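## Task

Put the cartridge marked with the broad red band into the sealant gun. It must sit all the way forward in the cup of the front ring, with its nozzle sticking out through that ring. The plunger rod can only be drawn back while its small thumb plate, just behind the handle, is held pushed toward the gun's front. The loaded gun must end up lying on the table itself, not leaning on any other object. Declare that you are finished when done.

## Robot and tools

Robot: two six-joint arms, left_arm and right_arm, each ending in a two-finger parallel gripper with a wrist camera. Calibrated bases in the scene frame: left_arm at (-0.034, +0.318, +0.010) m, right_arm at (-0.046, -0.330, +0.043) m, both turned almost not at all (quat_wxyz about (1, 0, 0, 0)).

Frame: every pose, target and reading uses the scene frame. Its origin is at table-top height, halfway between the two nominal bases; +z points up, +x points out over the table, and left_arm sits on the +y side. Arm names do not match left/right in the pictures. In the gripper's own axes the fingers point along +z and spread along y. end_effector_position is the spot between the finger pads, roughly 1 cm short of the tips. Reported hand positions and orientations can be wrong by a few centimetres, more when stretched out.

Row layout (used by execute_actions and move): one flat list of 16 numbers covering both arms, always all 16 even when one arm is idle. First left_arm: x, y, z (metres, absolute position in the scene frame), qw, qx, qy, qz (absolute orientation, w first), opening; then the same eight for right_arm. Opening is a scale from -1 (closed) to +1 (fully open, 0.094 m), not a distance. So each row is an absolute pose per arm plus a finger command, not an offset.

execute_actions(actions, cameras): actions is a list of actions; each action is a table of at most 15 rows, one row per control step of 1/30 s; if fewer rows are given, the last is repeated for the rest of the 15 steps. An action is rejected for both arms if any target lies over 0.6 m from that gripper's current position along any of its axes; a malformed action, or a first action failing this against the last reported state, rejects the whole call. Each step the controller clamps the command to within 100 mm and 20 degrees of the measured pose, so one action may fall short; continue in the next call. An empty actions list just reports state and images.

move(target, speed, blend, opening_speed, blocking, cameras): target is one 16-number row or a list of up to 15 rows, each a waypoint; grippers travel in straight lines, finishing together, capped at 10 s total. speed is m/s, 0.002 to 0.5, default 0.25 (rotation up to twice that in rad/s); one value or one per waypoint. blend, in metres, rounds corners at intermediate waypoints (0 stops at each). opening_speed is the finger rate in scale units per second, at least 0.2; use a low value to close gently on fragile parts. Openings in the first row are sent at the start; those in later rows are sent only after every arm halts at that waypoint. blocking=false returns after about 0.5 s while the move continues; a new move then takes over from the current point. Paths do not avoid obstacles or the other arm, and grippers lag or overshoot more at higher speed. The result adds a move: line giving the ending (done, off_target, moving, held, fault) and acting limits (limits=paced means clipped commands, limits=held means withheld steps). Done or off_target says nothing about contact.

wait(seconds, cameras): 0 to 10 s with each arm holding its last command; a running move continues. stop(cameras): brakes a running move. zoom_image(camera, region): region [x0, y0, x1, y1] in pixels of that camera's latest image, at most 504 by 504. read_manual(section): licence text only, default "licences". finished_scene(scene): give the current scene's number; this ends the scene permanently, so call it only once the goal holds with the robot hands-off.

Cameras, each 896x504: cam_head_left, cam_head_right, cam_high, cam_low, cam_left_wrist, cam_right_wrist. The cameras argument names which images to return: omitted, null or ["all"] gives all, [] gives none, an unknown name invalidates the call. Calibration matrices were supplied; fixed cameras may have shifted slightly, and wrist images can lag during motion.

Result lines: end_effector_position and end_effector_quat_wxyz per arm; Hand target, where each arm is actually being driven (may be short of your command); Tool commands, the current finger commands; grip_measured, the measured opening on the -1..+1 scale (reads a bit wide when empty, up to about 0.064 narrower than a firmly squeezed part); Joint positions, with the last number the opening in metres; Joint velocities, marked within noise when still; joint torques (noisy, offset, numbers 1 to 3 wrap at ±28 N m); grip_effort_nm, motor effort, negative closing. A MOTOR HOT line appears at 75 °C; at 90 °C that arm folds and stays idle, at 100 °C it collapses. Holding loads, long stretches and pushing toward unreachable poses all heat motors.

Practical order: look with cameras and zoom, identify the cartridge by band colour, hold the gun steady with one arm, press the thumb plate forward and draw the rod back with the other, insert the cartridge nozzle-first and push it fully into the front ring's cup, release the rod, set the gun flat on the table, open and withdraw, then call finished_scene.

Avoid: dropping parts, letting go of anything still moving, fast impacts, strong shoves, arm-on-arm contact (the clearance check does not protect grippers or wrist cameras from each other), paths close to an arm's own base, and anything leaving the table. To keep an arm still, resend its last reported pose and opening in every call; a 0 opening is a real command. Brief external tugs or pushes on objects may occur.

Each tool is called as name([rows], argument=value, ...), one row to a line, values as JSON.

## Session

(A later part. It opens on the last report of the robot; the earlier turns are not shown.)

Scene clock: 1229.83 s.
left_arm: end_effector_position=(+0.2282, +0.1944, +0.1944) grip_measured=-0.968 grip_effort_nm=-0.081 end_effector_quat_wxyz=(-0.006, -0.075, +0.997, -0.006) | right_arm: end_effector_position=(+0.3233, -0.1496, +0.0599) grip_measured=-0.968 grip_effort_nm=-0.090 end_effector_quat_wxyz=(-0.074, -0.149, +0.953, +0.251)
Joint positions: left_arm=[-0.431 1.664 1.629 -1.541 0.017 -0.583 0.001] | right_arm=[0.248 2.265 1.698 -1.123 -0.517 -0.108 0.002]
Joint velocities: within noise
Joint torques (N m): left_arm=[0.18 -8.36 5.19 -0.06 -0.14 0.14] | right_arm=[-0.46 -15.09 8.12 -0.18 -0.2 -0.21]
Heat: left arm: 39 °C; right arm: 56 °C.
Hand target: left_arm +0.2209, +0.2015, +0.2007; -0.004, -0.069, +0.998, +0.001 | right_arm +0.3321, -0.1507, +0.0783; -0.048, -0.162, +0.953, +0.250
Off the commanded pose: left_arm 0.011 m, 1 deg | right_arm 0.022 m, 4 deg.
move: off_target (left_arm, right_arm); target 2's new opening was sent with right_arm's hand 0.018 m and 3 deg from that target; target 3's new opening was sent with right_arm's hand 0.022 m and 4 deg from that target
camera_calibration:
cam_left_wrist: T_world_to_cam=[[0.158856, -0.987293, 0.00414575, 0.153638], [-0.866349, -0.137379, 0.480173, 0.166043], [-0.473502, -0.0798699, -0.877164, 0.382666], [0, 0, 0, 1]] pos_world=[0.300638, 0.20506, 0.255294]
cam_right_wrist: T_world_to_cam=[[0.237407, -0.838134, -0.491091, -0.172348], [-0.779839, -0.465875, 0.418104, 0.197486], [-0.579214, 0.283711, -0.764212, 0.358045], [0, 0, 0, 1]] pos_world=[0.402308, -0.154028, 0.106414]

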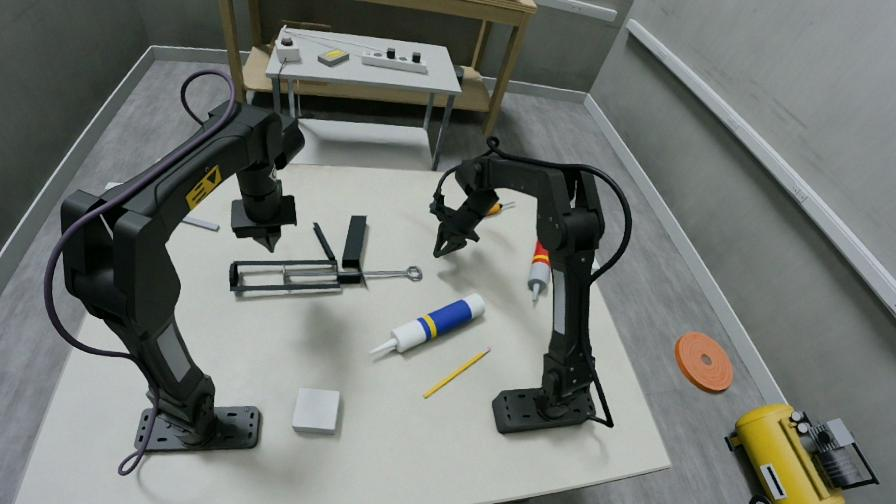

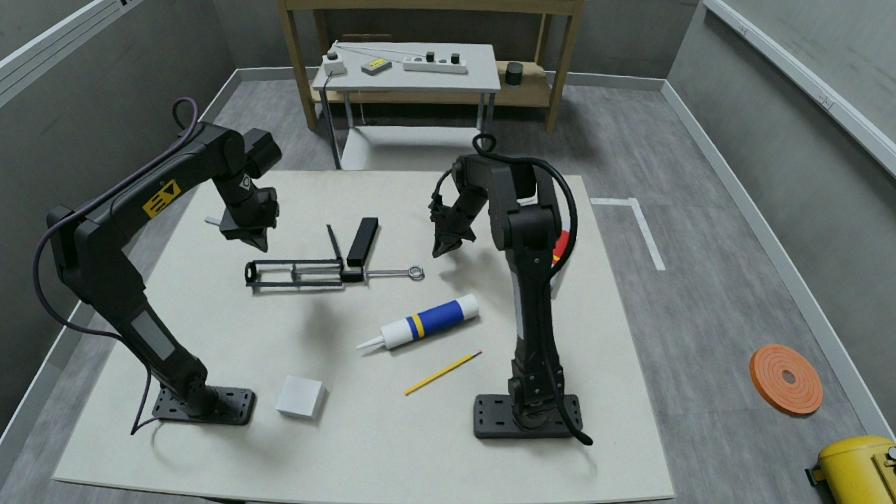

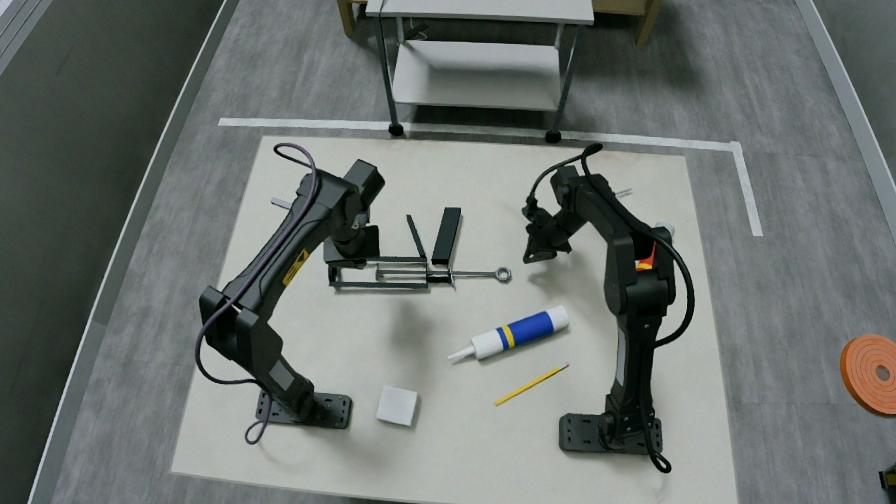

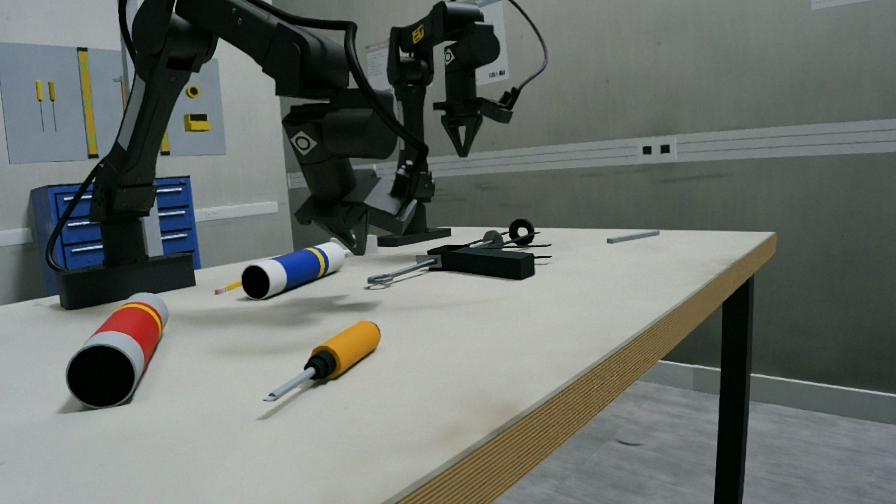

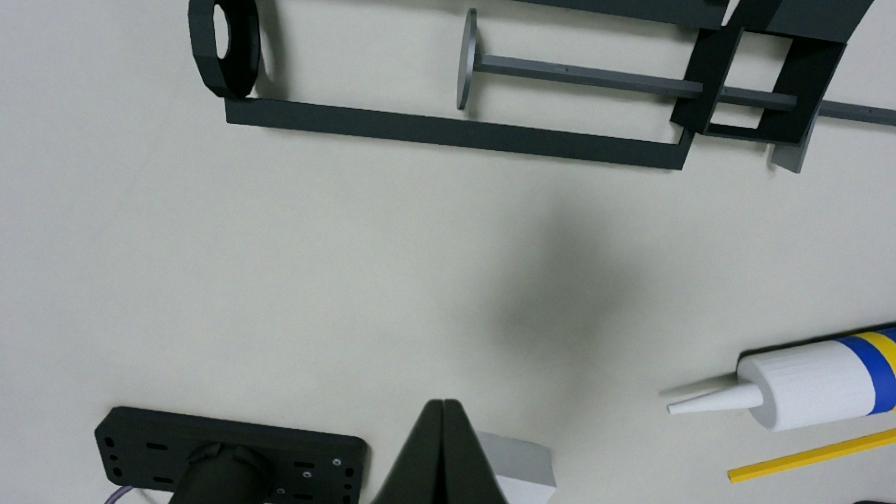

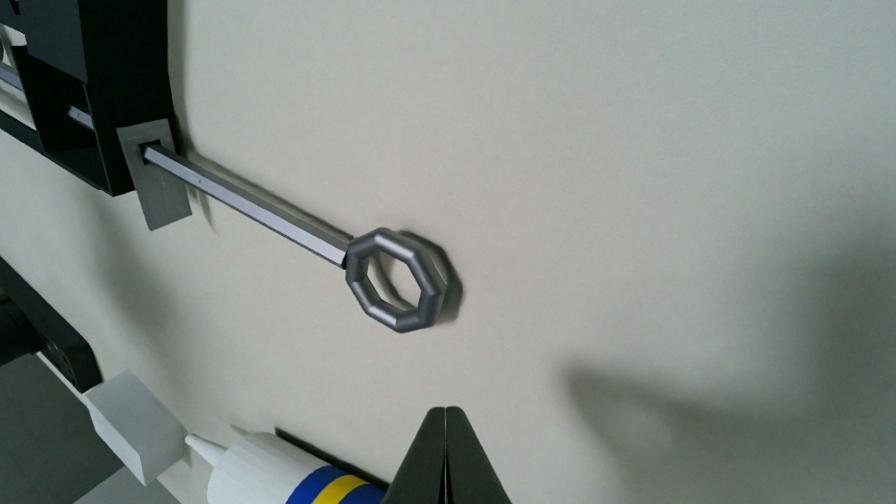

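move([
  [0.255,0.235,0.12,0,-0.0523,0.9986,0,-0.97,0.30,-0.05,0.09,-0.0157,-0.0499,0.9524,0.3003,-0.97],
], speed=0.12, cameras=["cam_left_wrist","cam_right_wrist","cam_high"])

Scene clock: 1274.77 s.
left_arm: end_effector_position=(+0.2474, +0.2334, +0.1254) grip_measured=-0.968 grip_effort_nm=-0.081 end_effector_quat_wxyz=(-0.009, -0.059, +0.998, -0.005) | right_arm: end_effector_position=(+0.2997, -0.0542, +0.0756) grip_measured=-0.968 grip_effort_nm=-0.090 end_effector_quat_wxyz=(-0.030, -0.048, +0.957, +0.285)
Joint positions: left_arm=[-0.284 1.668 1.359 -1.274 0.016 -0.404 0.001] | right_arm=[0.47 2.109 1.483 -0.752 -0.553 0.412 0.002]
Joint velocities: within noise
Joint torques (N m): left_arm=[0.39 -5.41 5.26 0.43 -0.17 0.15] | right_arm=[0.14 -14.52 5.15 0.77 -0.39 0.1]
Heat: left arm: 37 °C; right arm: 59 °C.
Hand target: left_arm +0.2542, +0.2357, +0.1200; -0.001, -0.054, +0.999, -0.001 | right_arm +0.3011, -0.0504, +0.0894; -0.015, -0.050, +0.953, +0.299
Off the commanded pose: left_arm 0.009 m, 1 deg | right_arm 0.015 m, 2 deg.
move: off_target (right_arm)
camera_calibration:
cam_left_wrist: T_world_to_cam=[[0.127005, -0.9919, 0.00190763, 0.198571], [-0.86821, -0.110237, 0.483796, 0.214865], [-0.479667, -0.0631006, -0.875179, 0.331743], [0, 0, 0, 1]] pos_world=[0.320455, 0.241582, 0.186004]
cam_right_wrist: T_world_to_cam=[[0.0619372, -0.839462, -0.539877, -0.0228535], [-0.874964, -0.305921, 0.3753, 0.257352], [-0.48021, 0.449128, -0.753447, 0.307835], [0, 0, 0, 1]] pos_world=[0.374414, -0.0787126, 0.123015]
Images, in order (width x height): cam_high 896x504, cam_left_wrist 896x504, cam_right_wrist 896x504.

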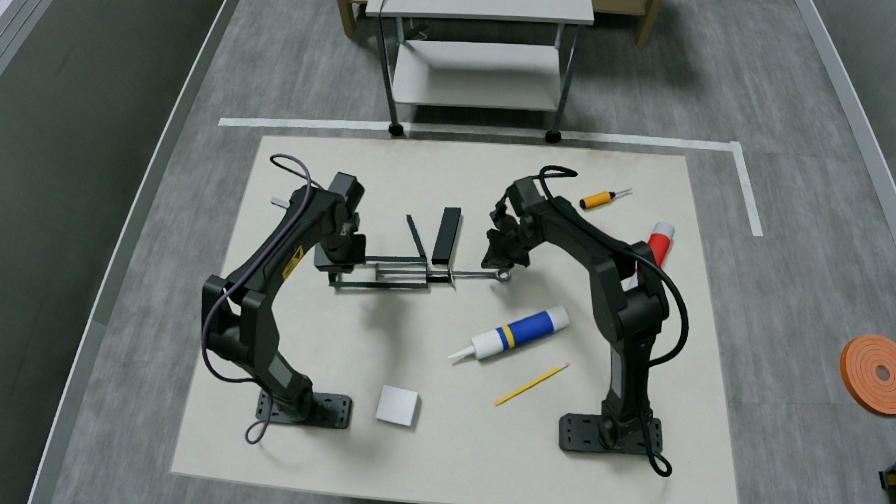

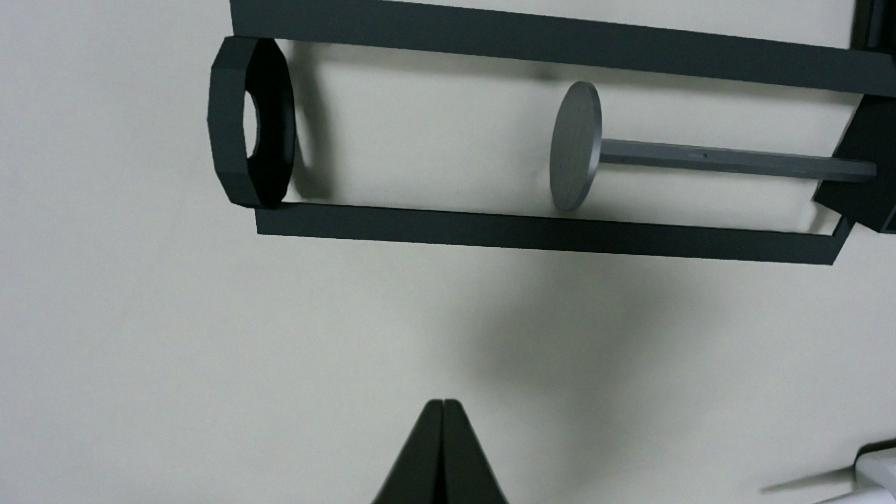

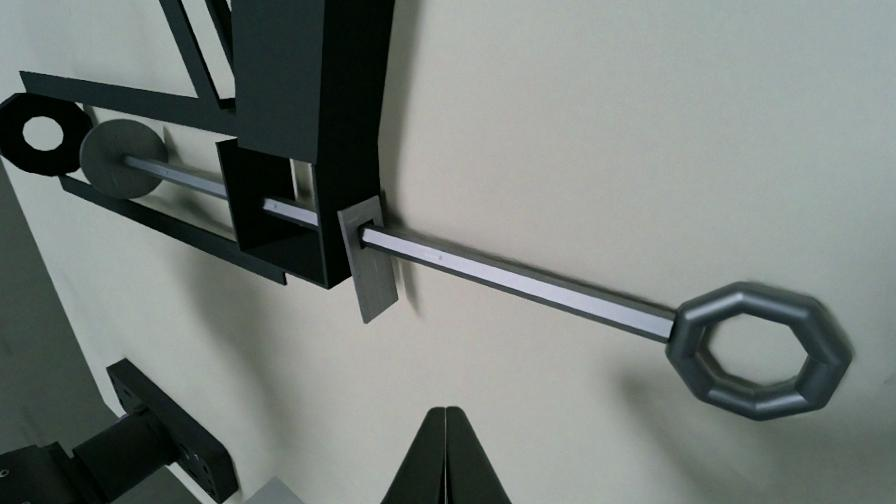

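move([
  [0.285,0.24,0.07,0.0113,-0.0511,0.9749,-0.2161,-0.97,0.290,-0.022,0.050,-0.0157,-0.0499,0.9524,0.3003,-0.97],
], speed=0.1, cameras=["cam_left_wrist","cam_right_wrist","cam_low"])

Scene clock: 1317.30 s.
left_arm: end_effector_position=(+0.2793, +0.2447, +0.0731) grip_measured=-0.968 grip_effort_nm=-0.071 end_effector_quat_wxyz=(+0.003, -0.060, +0.978, -0.199) | right_arm: end_effector_position=(+0.2897, -0.0214, +0.0595) grip_measured=-0.968 grip_effort_nm=-0.085 end_effector_quat_wxyz=(-0.013, -0.058, +0.951, +0.303)
Joint positions: left_arm=[-0.014 1.748 1.181 -0.964 0.399 -0.146 0.001] | right_arm=[0.547 2.121 1.411 -0.574 -0.553 0.495 0.002]
Joint velocities: within noise
Joint torques (N m): left_arm=[0.28 -5.93 5.07 0.53 0.49 0.21] | right_arm=[0.65 -10.07 5.16 0.96 -0.22 0.1]
Heat: left arm: 36 °C; right arm: 52 °C.
Hand target: left_arm +0.2846, +0.2414, +0.0698; +0.011, -0.051, +0.975, -0.214 | right_arm +0.2870, -0.0199, +0.0497; -0.017, -0.054, +0.952, +0.299
Off the commanded pose: left_arm 0.008 m, 2 deg | right_arm 0.010 m, 1 deg.
move: done
camera_calibration:
cam_left_wrist: T_world_to_cam=[[0.125281, -0.915231, 0.382958, 0.159758], [-0.889975, 0.0669176, 0.451073, 0.234184], [-0.438463, -0.397334, -0.806149, 0.3672], [0, 0, 0, 1]] pos_world=[0.349407, 0.276446, 0.129203]
cam_right_wrist: T_world_to_cam=[[0.0887205, -0.817456, -0.569118, -0.00890826], [-0.885105, -0.326769, 0.331377, 0.269844], [-0.456856, 0.474329, -0.752525, 0.269882], [0, 0, 0, 1]] pos_world=[0.362928, -0.0471182, 0.108603]
Images, in order (width x height): cam_low 896x504, cam_left_wrist 896x504, cam_right_wrist 896x504.

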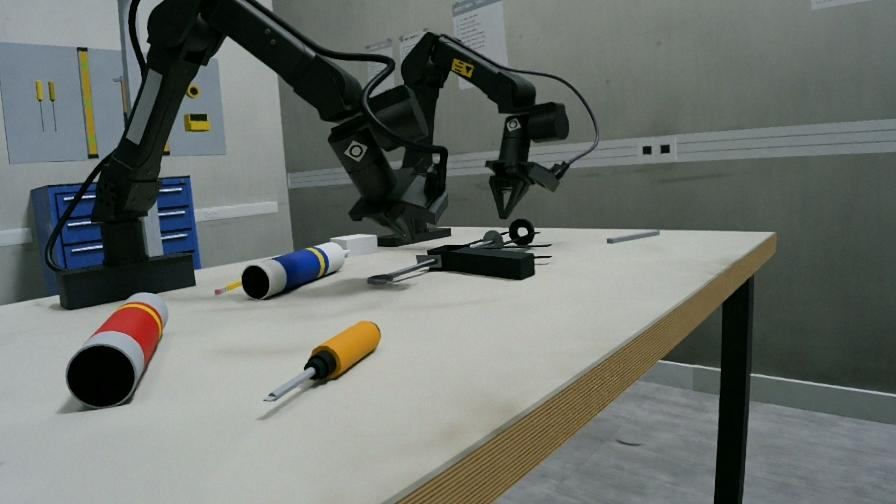

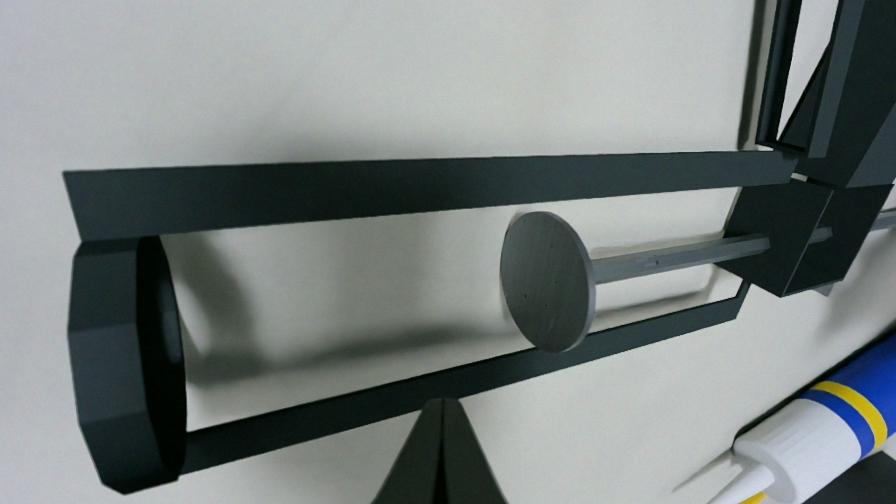

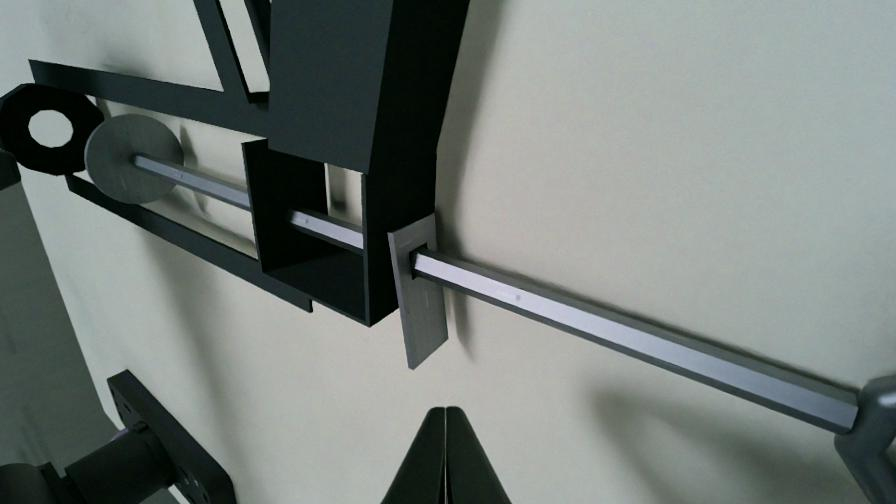

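move([
  [0.287,0.222,0.036,0.0113,-0.0511,0.9749,-0.2161,-0.97,0.288,-0.014,0.016,-0.0157,-0.0499,0.9524,0.3003,-0.97],
], speed=0.06, cameras=["cam_left_wrist","cam_right_wrist"])

Scene clock: 1340.73 s.
left_arm: end_effector_position=(+0.2815, +0.2263, +0.0390) grip_measured=-0.968 grip_effort_nm=-0.081 end_effector_quat_wxyz=(+0.005, -0.047, +0.978, -0.201) | right_arm: end_effector_position=(+0.2944, -0.0189, +0.0263) grip_measured=-0.968 grip_effort_nm=-0.090 end_effector_quat_wxyz=(-0.010, -0.048, +0.951, +0.305)
Joint positions: left_arm=[-0.071 1.805 1.103 -0.806 0.401 -0.181 0.001] | right_arm=[0.547 2.193 1.376 -0.452 -0.551 0.518 0.002]
Joint velocities: within noise
Joint torques (N m): left_arm=[-0.64 -6.05 4.96 0.57 0.48 -0.1] | right_arm=[0.77 -10.44 4.96 0.98 -0.19 0.11]
Heat: left arm: 35 °C; right arm: 48 °C.
Hand target: left_arm +0.2855, +0.2200, +0.0358; +0.009, -0.048, +0.975, -0.216 | right_arm +0.2913, -0.0174, +0.0169; -0.013, -0.046, +0.953, +0.301
Off the commanded pose: left_arm 0.008 m, 2 deg | right_arm 0.013 m, 1 deg.
move: off_target (right_arm)
camera_calibration:
cam_left_wrist: T_world_to_cam=[[0.0994375, -0.916583, 0.387283, 0.163083], [-0.892134, 0.0902532, 0.442663, 0.248481], [-0.440691, -0.389526, -0.80874, 0.332351], [0, 0, 0, 1]] pos_world=[0.351927, 0.256512, 0.095633]
cam_right_wrist: T_world_to_cam=[[0.0726692, -0.816429, -0.572855, -0.0213478], [-0.891016, -0.311213, 0.33051, 0.287865], [-0.448118, 0.486405, -0.750067, 0.243424], [0, 0, 0, 1]] pos_world=[0.367127, -0.0462444, 0.0752131]
Images, in order (width x height): cam_left_wrist 896x504, cam_right_wrist 896x504.

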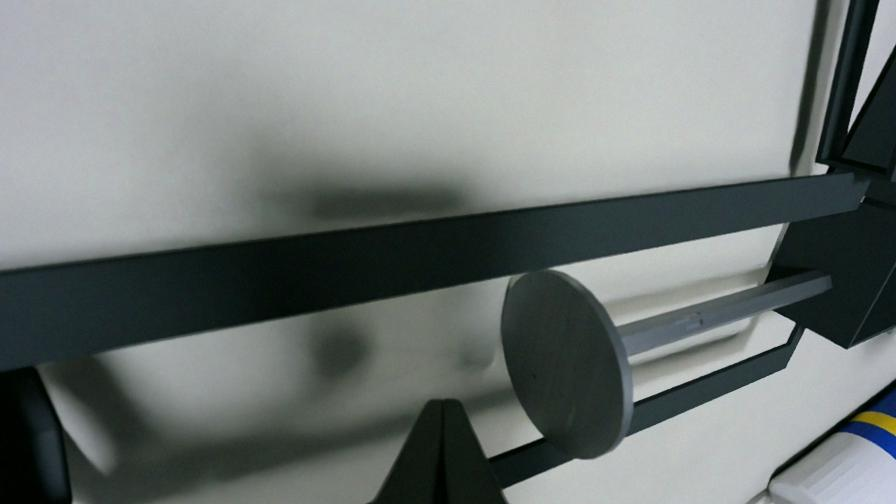

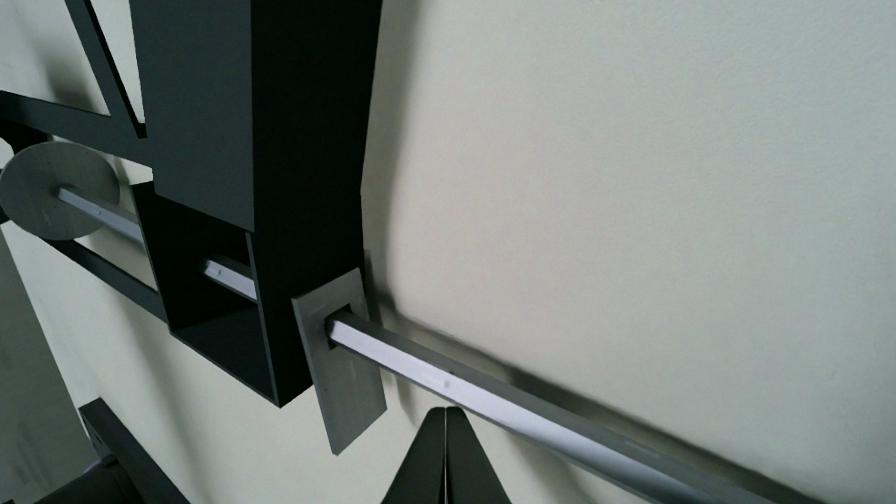

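move([
  [0.290,0.195,0.036,0.0113,-0.0511,0.9749,-0.2161,-0.97,0.285,0.025,0.016,-0.0157,-0.0499,0.9524,0.3003,-0.97],
], speed=0.05, cameras=["cam_left_wrist","cam_right_wrist"])

Scene clock: 1358.93 s.
left_arm: end_effector_position=(+0.2820, +0.2044, +0.0367) grip_measured=-0.968 grip_effort_nm=-0.061 end_effector_quat_wxyz=(+0.002, -0.056, +0.978, -0.203) | right_arm: end_effector_position=(+0.2780, +0.0122, +0.0136) grip_measured=-0.968 grip_effort_nm=-0.076 end_effector_quat_wxyz=(-0.028, -0.045, +0.955, +0.291)
Joint positions: left_arm=[-0.138 1.814 1.103 -0.771 0.399 -0.272 0.001] | right_arm=[0.634 2.247 1.423 -0.446 -0.519 0.609 0.002]
Joint velocities: within noise
Joint torques (N m): left_arm=[-0.59 -5.98 5.96 0.62 0.43 -0.11] | right_arm=[1.13 -10.67 8.62 1 -0.23 0.11]
Heat: left arm: 35 °C; right arm: 48 °C.
Hand target: left_arm +0.2904, +0.1975, +0.0360; +0.012, -0.054, +0.975, -0.215 | right_arm +0.2843, +0.0241, +0.0153; -0.017, -0.049, +0.953, +0.299
Off the commanded pose: left_arm 0.012 m, 2 deg | right_arm 0.015 m, 2 deg.
move: off_target (left_arm, right_arm)
camera_calibration:
cam_left_wrist: T_world_to_cam=[[0.117583, -0.913411, 0.389685, 0.138021], [-0.889156, 0.0779144, 0.450922, 0.253276], [-0.442239, -0.399511, -0.803004, 0.324449], [0, 0, 0, 1]] pos_world=[0.352457, 0.235957, 0.0925414]
cam_right_wrist: T_world_to_cam=[[0.056239, -0.833938, -0.548985, 0.00242486], [-0.877852, -0.303238, 0.370705, 0.282836], [-0.475618, 0.46108, -0.749128, 0.219423], [0, 0, 0, 1]] pos_world=[0.352514, -0.0133828, 0.0608584]
Images, in order (width x height): cam_left_wrist 896x504, cam_right_wrist 896x504.

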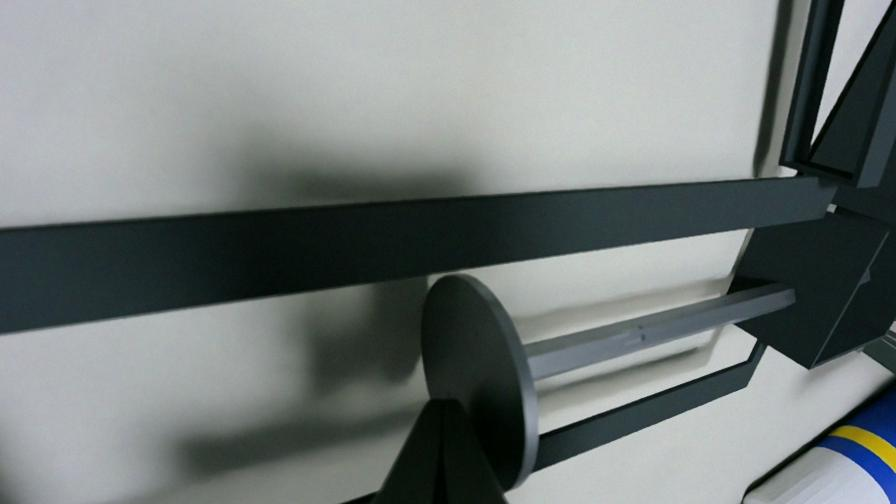

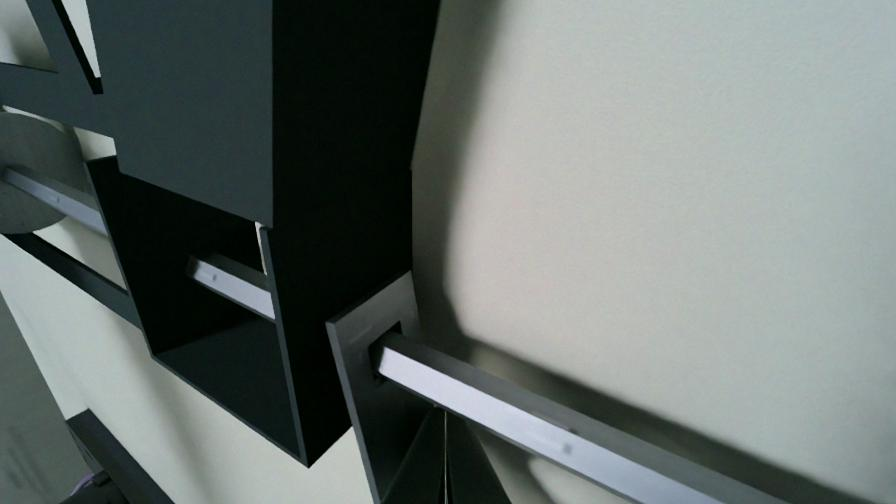

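move([
  [0.290,0.195,0.036,0.0113,-0.0511,0.9749,-0.2161,-0.97,0.280,0.008,0.026,-0.0157,-0.0499,0.9524,0.3003,-0.97],
], speed=0.05, cameras=["cam_right_wrist"])

Scene clock: 1369.47 s.
left_arm: end_effector_position=(+0.2817, +0.2035, +0.0367) grip_measured=-0.968 grip_effort_nm=-0.066 end_effector_quat_wxyz=(+0.002, -0.054, +0.978, -0.203) | right_arm: end_effector_position=(+0.2738, +0.0092, +0.0101) grip_measured=-0.968 grip_effort_nm=-0.081 end_effector_quat_wxyz=(-0.034, -0.043, +0.956, +0.287)
Joint positions: left_arm=[-0.142 1.814 1.103 -0.771 0.399 -0.272 0.001] | right_arm=[0.634 2.245 1.408 -0.446 -0.519 0.609 0.002]
Joint velocities: within noise
Joint torques (N m): left_arm=[-0.64 -5.81 6 0.62 0.44 -0.11] | right_arm=[-0.66 -15.49 4.83 0.82 -0.32 -0.18]
Heat: left arm: 35 °C; right arm: 49 °C.
Hand target: left_arm +0.2900, +0.1960, +0.0362; +0.011, -0.052, +0.975, -0.216 | right_arm +0.2786, +0.0096, +0.0255; -0.017, -0.052, +0.952, +0.300
Off the commanded pose: left_arm 0.012 m, 2 deg | right_arm 0.017 m, 3 deg.
move: off_target (left_arm, right_arm)
camera_calibration:
cam_right_wrist: T_world_to_cam=[[0.0501113, -0.838326, -0.542861, -0.000161985], [-0.873622, -0.300208, 0.382961, 0.278182], [-0.484017, 0.455065, -0.747425, 0.218492], [0, 0, 0, 1]] pos_world=[0.348788, -0.0160511, 0.0566855]
Images, in order (width x height): cam_right_wrist 896x504.

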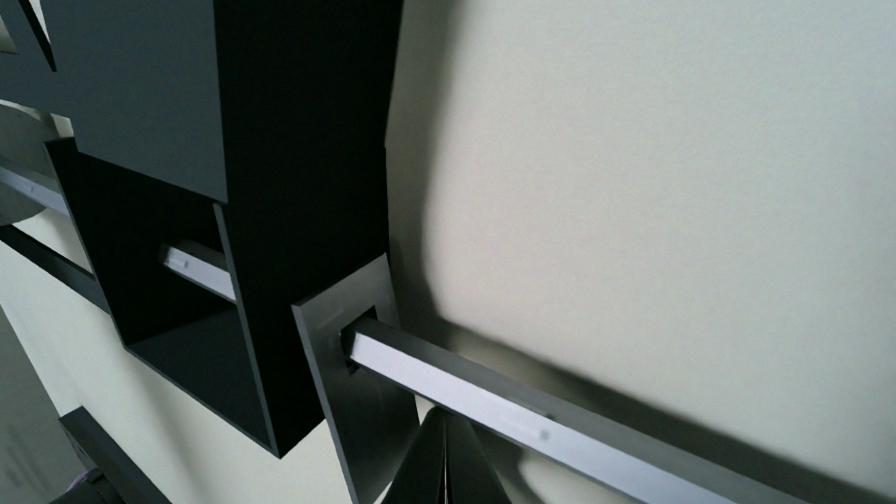

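move([
  [0.290,0.195,0.036,0.0113,-0.0511,0.9749,-0.2161,-0.97,0.274,-0.012,0.038,-0.0157,-0.0499,0.9524,0.3003,-0.97],
], speed=0.06, cameras=["cam_right_wrist"])

Scene clock: 1378.33 s.
left_arm: end_effector_position=(+0.2817, +0.2035, +0.0367) grip_measured=-0.968 grip_effort_nm=-0.061 end_effector_quat_wxyz=(+0.002, -0.054, +0.978, -0.203) | right_arm: end_effector_position=(+0.2784, -0.0103, +0.0272) grip_measured=-0.968 grip_effort_nm=-0.081 end_effector_quat_wxyz=(-0.016, -0.041, +0.955, +0.292)
Joint positions: left_arm=[-0.142 1.814 1.103 -0.771 0.399 -0.272 0.001] | right_arm=[0.593 2.165 1.345 -0.446 -0.519 0.577 0.002]
Joint velocities: within noise
Joint torques (N m): left_arm=[-0.95 -5.86 6.02 0.62 0.41 -0.11] | right_arm=[-0.36 -14.32 4.75 0.56 -0.41 -0.22]
Heat: left arm: 36 °C; right arm: 50 °C.
Hand target: left_arm +0.2897, +0.1952, +0.0362; +0.011, -0.051, +0.975, -0.216 | right_arm +0.2746, -0.0115, +0.0381; -0.015, -0.050, +0.952, +0.301
Off the commanded pose: left_arm 0.012 m, 2 deg | right_arm 0.012 m, 1 deg.
move: off_target (left_arm, right_arm)
camera_calibration:
cam_right_wrist: T_world_to_cam=[[0.0552103, -0.832618, -0.551089, -0.00860147], [-0.889602, -0.29164, 0.351503, 0.275165], [-0.453387, 0.470844, -0.7568, 0.234287], [0, 0, 0, 1]] pos_world=[0.351485, -0.0372251, 0.0758469]
Images, in order (width x height): cam_right_wrist 896x504.

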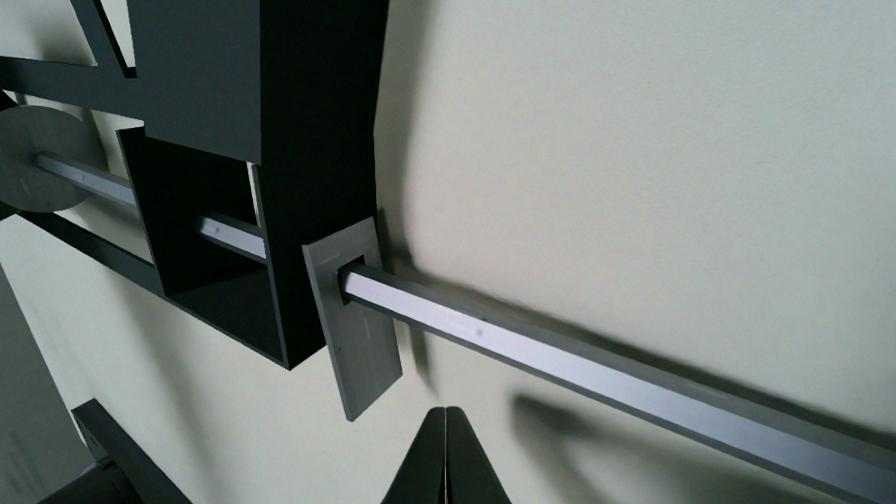

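move([
  [0.290,0.190,0.036,0.0113,-0.0511,0.9749,-0.2161,-0.97,0.284,-0.006,0.030,-0.0157,-0.0499,0.9524,0.3003,-0.97],
  [0.290,0.175,0.036,0.0113,-0.0511,0.9749,-0.2161,-0.97,0.279,0.045,0.024,-0.0157,-0.0499,0.9524,0.3003,-0.97],
], speed=0.06, cameras=["cam_left_wrist","cam_right_wrist"])

Scene clock: 1392.97 s.
left_arm: end_effector_position=(+0.2782, +0.1969, +0.0343) grip_measured=-0.968 grip_effort_nm=-0.066 end_effector_quat_wxyz=(-0.004, -0.066, +0.981, -0.185) | right_arm: end_effector_position=(+0.2876, +0.0089, +0.0195) grip_measured=-0.968 grip_effort_nm=-0.056 end_effector_quat_wxyz=(-0.009, -0.028, +0.963, +0.266)
Joint positions: left_arm=[-0.181 1.814 1.103 -0.771 0.362 -0.333 0.001] | right_arm=[0.641 2.233 1.449 -0.477 -0.448 0.641 0.001]
Joint velocities: within noise
Joint torques (N m): left_arm=[-2.41 -5.83 6.6 0.8 0.69 -0.13] | right_arm=[3.99 -9.95 9.52 1.19 -0.72 0.15]
Heat: left arm: 36 °C; right arm: 51 °C.
Hand target: left_arm +0.2887, +0.1763, +0.0369; +0.010, -0.051, +0.975, -0.216 | right_arm +0.2793, +0.0408, +0.0249; -0.014, -0.052, +0.953, +0.299
Off the commanded pose: left_arm 0.025 m, 4 deg | right_arm 0.037 m, 5 deg.
move: off_target (left_arm, right_arm)
camera_calibration:
cam_left_wrist: T_world_to_cam=[[0.139743, -0.924209, 0.3554, 0.129688], [-0.88222, 0.0467691, 0.46851, 0.255135], [-0.449623, -0.379011, -0.80882, 0.316008], [0, 0, 0, 1]] pos_world=[0.349046, 0.227697, 0.0899698]
cam_right_wrist: T_world_to_cam=[[0.0359584, -0.862762, -0.504329, 0.00751255], [-0.900303, -0.247016, 0.358383, 0.294212], [-0.433777, 0.441162, -0.785629, 0.218705], [0, 0, 0, 1]] pos_world=[0.359478, -0.0173278, 0.0701696]
Images, in order (width x height): cam_left_wrist 896x504, cam_right_wrist 896x504.

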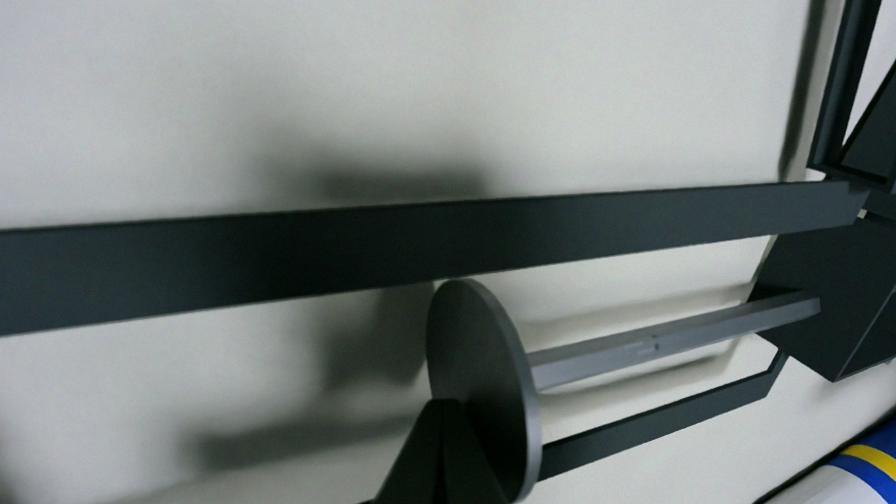

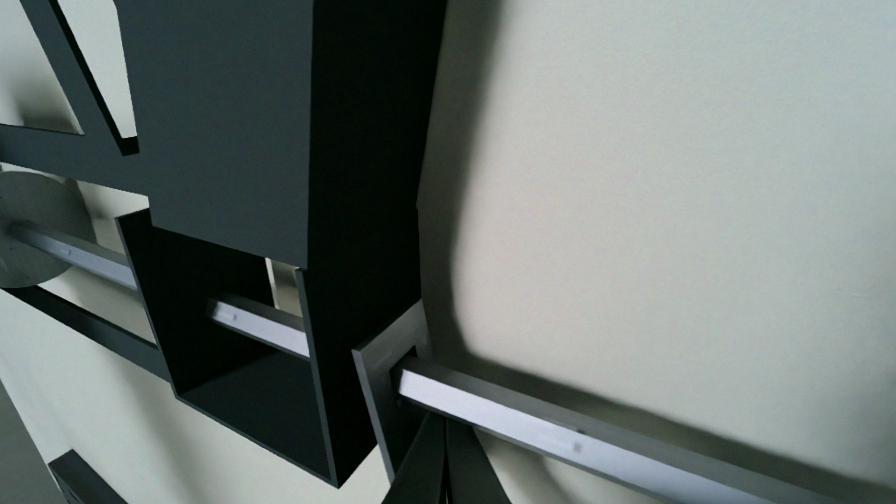

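move([
  [0.290,0.193,0.036,0.0113,-0.0511,0.9749,-0.2161,-0.97,0.276,-0.012,0.030,-0.0157,-0.0499,0.9524,0.3003,-0.97],
  [0.290,0.193,0.036,0.0113,-0.0511,0.9749,-0.2161,-0.97,0.270,0.0,0.030,-0.0157,-0.0499,0.9524,0.3003,-0.97],
], speed=0.06, cameras=["cam_right_wrist"])

Scene clock: 1406.47 s.
left_arm: end_effector_position=(+0.2800, +0.1976, +0.0362) grip_measured=-0.968 grip_effort_nm=-0.066 end_effector_quat_wxyz=(-0.002, -0.061, +0.978, -0.199) | right_arm: end_effector_position=(+0.2658, -0.0035, +0.0162) grip_measured=-0.968 grip_effort_nm=-0.056 end_effector_quat_wxyz=(-0.031, -0.043, +0.958, +0.283)
Joint positions: left_arm=[-0.165 1.814 1.103 -0.768 0.39 -0.309 0.001] | right_arm=[0.624 2.188 1.342 -0.445 -0.513 0.595 0.001]
Joint velocities: within noise
Joint torques (N m): left_arm=[0.51 -5.91 6.05 0.64 0.49 0.21] | right_arm=[0.32 -14.37 4.83 0.95 -0.38 0.02]
Heat: left arm: 35 °C; right arm: 49 °C.
Hand target: left_arm +0.2898, +0.1931, +0.0362; +0.011, -0.051, +0.975, -0.216 | right_arm +0.2673, +0.0023, +0.0297; -0.019, -0.049, +0.953, +0.300
Off the commanded pose: left_arm 0.011 m, 3 deg | right_arm 0.015 m, 3 deg.
move: off_target (left_arm, right_arm)
camera_calibration:
cam_right_wrist: T_world_to_cam=[[0.0518402, -0.842713, -0.535862, -0.00769292], [-0.875671, -0.296328, 0.3813, 0.265669], [-0.480117, 0.449473, -0.753301, 0.22403], [0, 0, 0, 1]] pos_world=[0.340598, -0.0284531, 0.06334]
Images, in order (width x height): cam_right_wrist 896x504.

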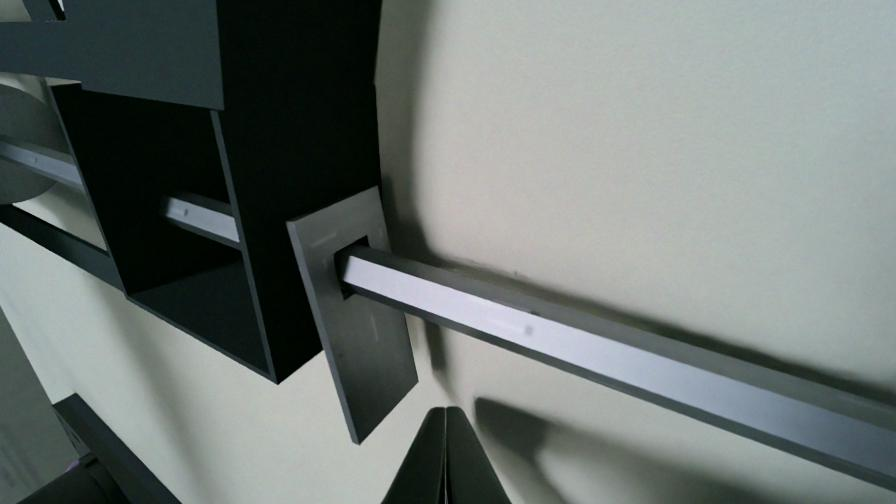

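move([
  [0.290,0.175,0.036,0.0113,-0.0511,0.9749,-0.2161,-0.97,0.272,0.055,0.026,-0.0157,-0.0499,0.9524,0.3003,-0.97],
], speed=0.06, cameras=["cam_left_wrist","cam_right_wrist"])

Scene clock: 1419.43 s.
left_arm: end_effector_position=(+0.2813, +0.2015, +0.0332) grip_measured=-0.968 grip_effort_nm=-0.061 end_effector_quat_wxyz=(+0.003, -0.067, +0.982, -0.176) | right_arm: end_effector_position=(+0.2629, +0.0150, +0.0146) grip_measured=-0.969 grip_effort_nm=-0.042 end_effector_quat_wxyz=(-0.042, -0.019, +0.965, +0.256)
Joint positions: left_arm=[-0.177 1.814 1.103 -0.763 0.341 -0.332 0.001] | right_arm=[0.679 2.231 1.434 -0.511 -0.461 0.689 0.001]
Joint velocities: within noise
Joint torques (N m): left_arm=[-2.85 -5.82 6.75 0.73 0.89 -0.12] | right_arm=[3 -10.32 10.67 1.58 -0.53 0.06]
Heat: left arm: 35 °C; right arm: 49 °C.
Hand target: left_arm +0.2887, +0.1764, +0.0369; +0.010, -0.050, +0.975, -0.215 | right_arm +0.2719, +0.0503, +0.0282; -0.016, -0.048, +0.953, +0.300
Off the commanded pose: left_arm 0.028 m, 5 deg | right_arm 0.043 m, 7 deg.
move: off_target (left_arm, right_arm)
camera_calibration:
cam_left_wrist: T_world_to_cam=[[0.140375, -0.930322, 0.338816, 0.135544], [-0.887962, 0.0330811, 0.458725, 0.262889], [-0.437971, -0.36525, -0.821447, 0.312598], [0, 0, 0, 1]] pos_world=[0.351317, 0.23158, 0.0902643]
cam_right_wrist: T_world_to_cam=[[0.00248082, -0.87375, -0.486368, 0.019889], [-0.873083, -0.23903, 0.424959, 0.267069], [-0.487565, 0.423586, -0.76345, 0.215593], [0, 0, 0, 1]] pos_world=[0.338239, -0.0101067, 0.0607747]
Images, in order (width x height): cam_left_wrist 896x504, cam_right_wrist 896x504.

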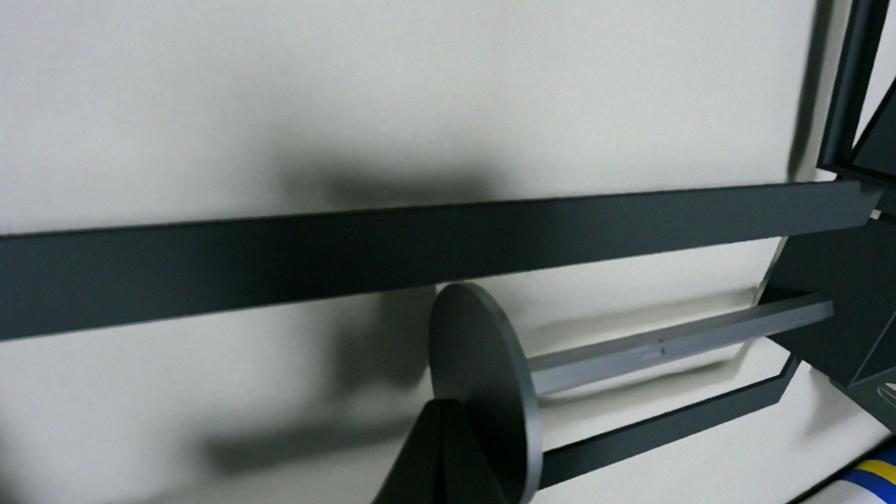

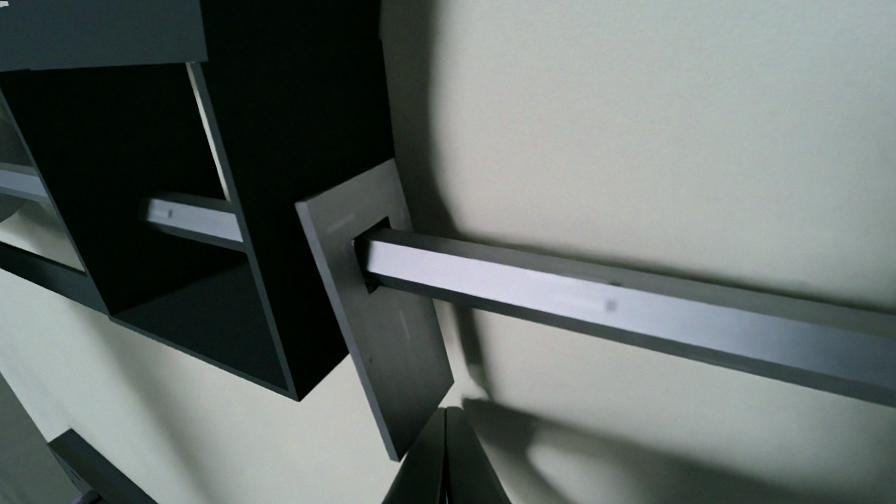

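move([
  [0.290,0.185,0.036,0.0113,-0.0511,0.9749,-0.2161,-0.97,0.280,-0.004,0.035,-0.0157,-0.0499,0.9524,0.3003,-0.97],
  [0.290,0.170,0.036,0.0113,-0.0511,0.9749,-0.2161,-0.97,0.280,0.065,0.030,-0.0157,-0.0499,0.9524,0.3003,-0.97],
], speed=0.06, cameras=["cam_left_wrist","cam_right_wrist"])

Scene clock: 1434.83 s.
left_arm: end_effector_position=(+0.2765, +0.1859, +0.0328) grip_measured=-0.969 grip_effort_nm=-0.061 end_effector_quat_wxyz=(-0.004, -0.057, +0.981, -0.183) | right_arm: end_effector_position=(+0.2717, +0.0589, +0.0286) grip_measured=-0.969 grip_effort_nm=-0.042 end_effector_quat_wxyz=(-0.021, -0.054, +0.956, +0.288)
Joint positions: left_arm=[-0.218 1.819 1.103 -0.757 0.356 -0.353 0.001] | right_arm=[0.733 2.285 1.558 -0.491 -0.477 0.693 0.001]
Joint velocities: within noise
Joint torques (N m): left_arm=[-0.92 -5.89 6.86 0.77 0.72 -0.1] | right_arm=[-0.44 -11.29 8.47 1.06 -0.34 0.1]
Heat: left arm: 35 °C; right arm: 50 °C.
Hand target: left_arm +0.2892, +0.1706, +0.0372; +0.011, -0.050, +0.975, -0.216 | right_arm +0.2800, +0.0653, +0.0296; -0.016, -0.050, +0.952, +0.300
Off the commanded pose: left_arm 0.021 m, 4 deg | right_arm 0.010 m, 2 deg.
move: off_target (left_arm)
camera_calibration:
cam_left_wrist: T_world_to_cam=[[0.122321, -0.927882, 0.352239, 0.125856], [-0.882685, 0.0605556, 0.466047, 0.252542], [-0.453766, -0.367923, -0.811621, 0.309033], [0, 0, 0, 1]] pos_world=[0.347749, 0.215187, 0.0887901]
cam_right_wrist: T_world_to_cam=[[0.0787782, -0.835524, -0.543777, 0.0437089], [-0.880147, -0.314436, 0.355629, 0.28762], [-0.46812, 0.450588, -0.760154, 0.204986], [0, 0, 0, 1]] pos_world=[0.345662, 0.034594, 0.0773026]
Images, in order (width x height): cam_left_wrist 896x504, cam_right_wrist 896x504.

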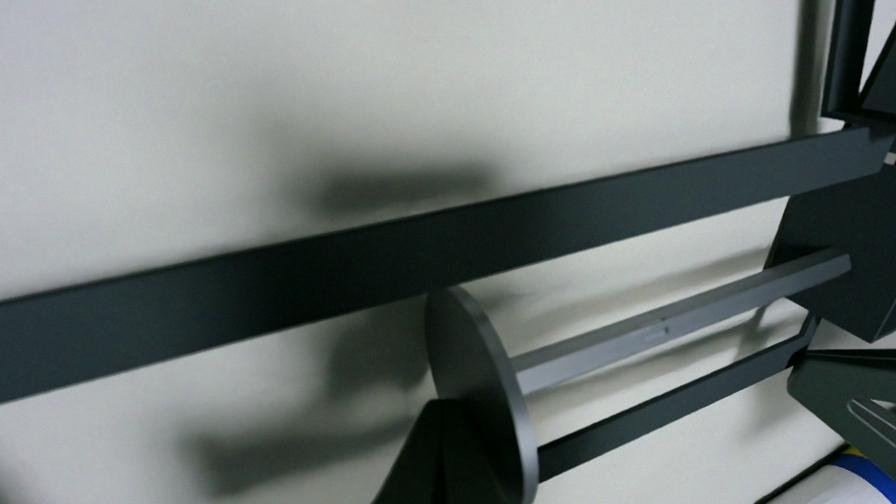

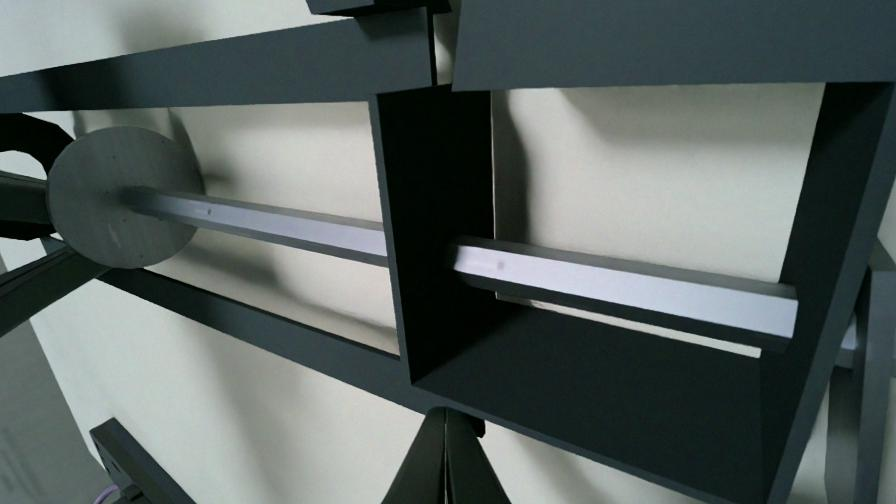

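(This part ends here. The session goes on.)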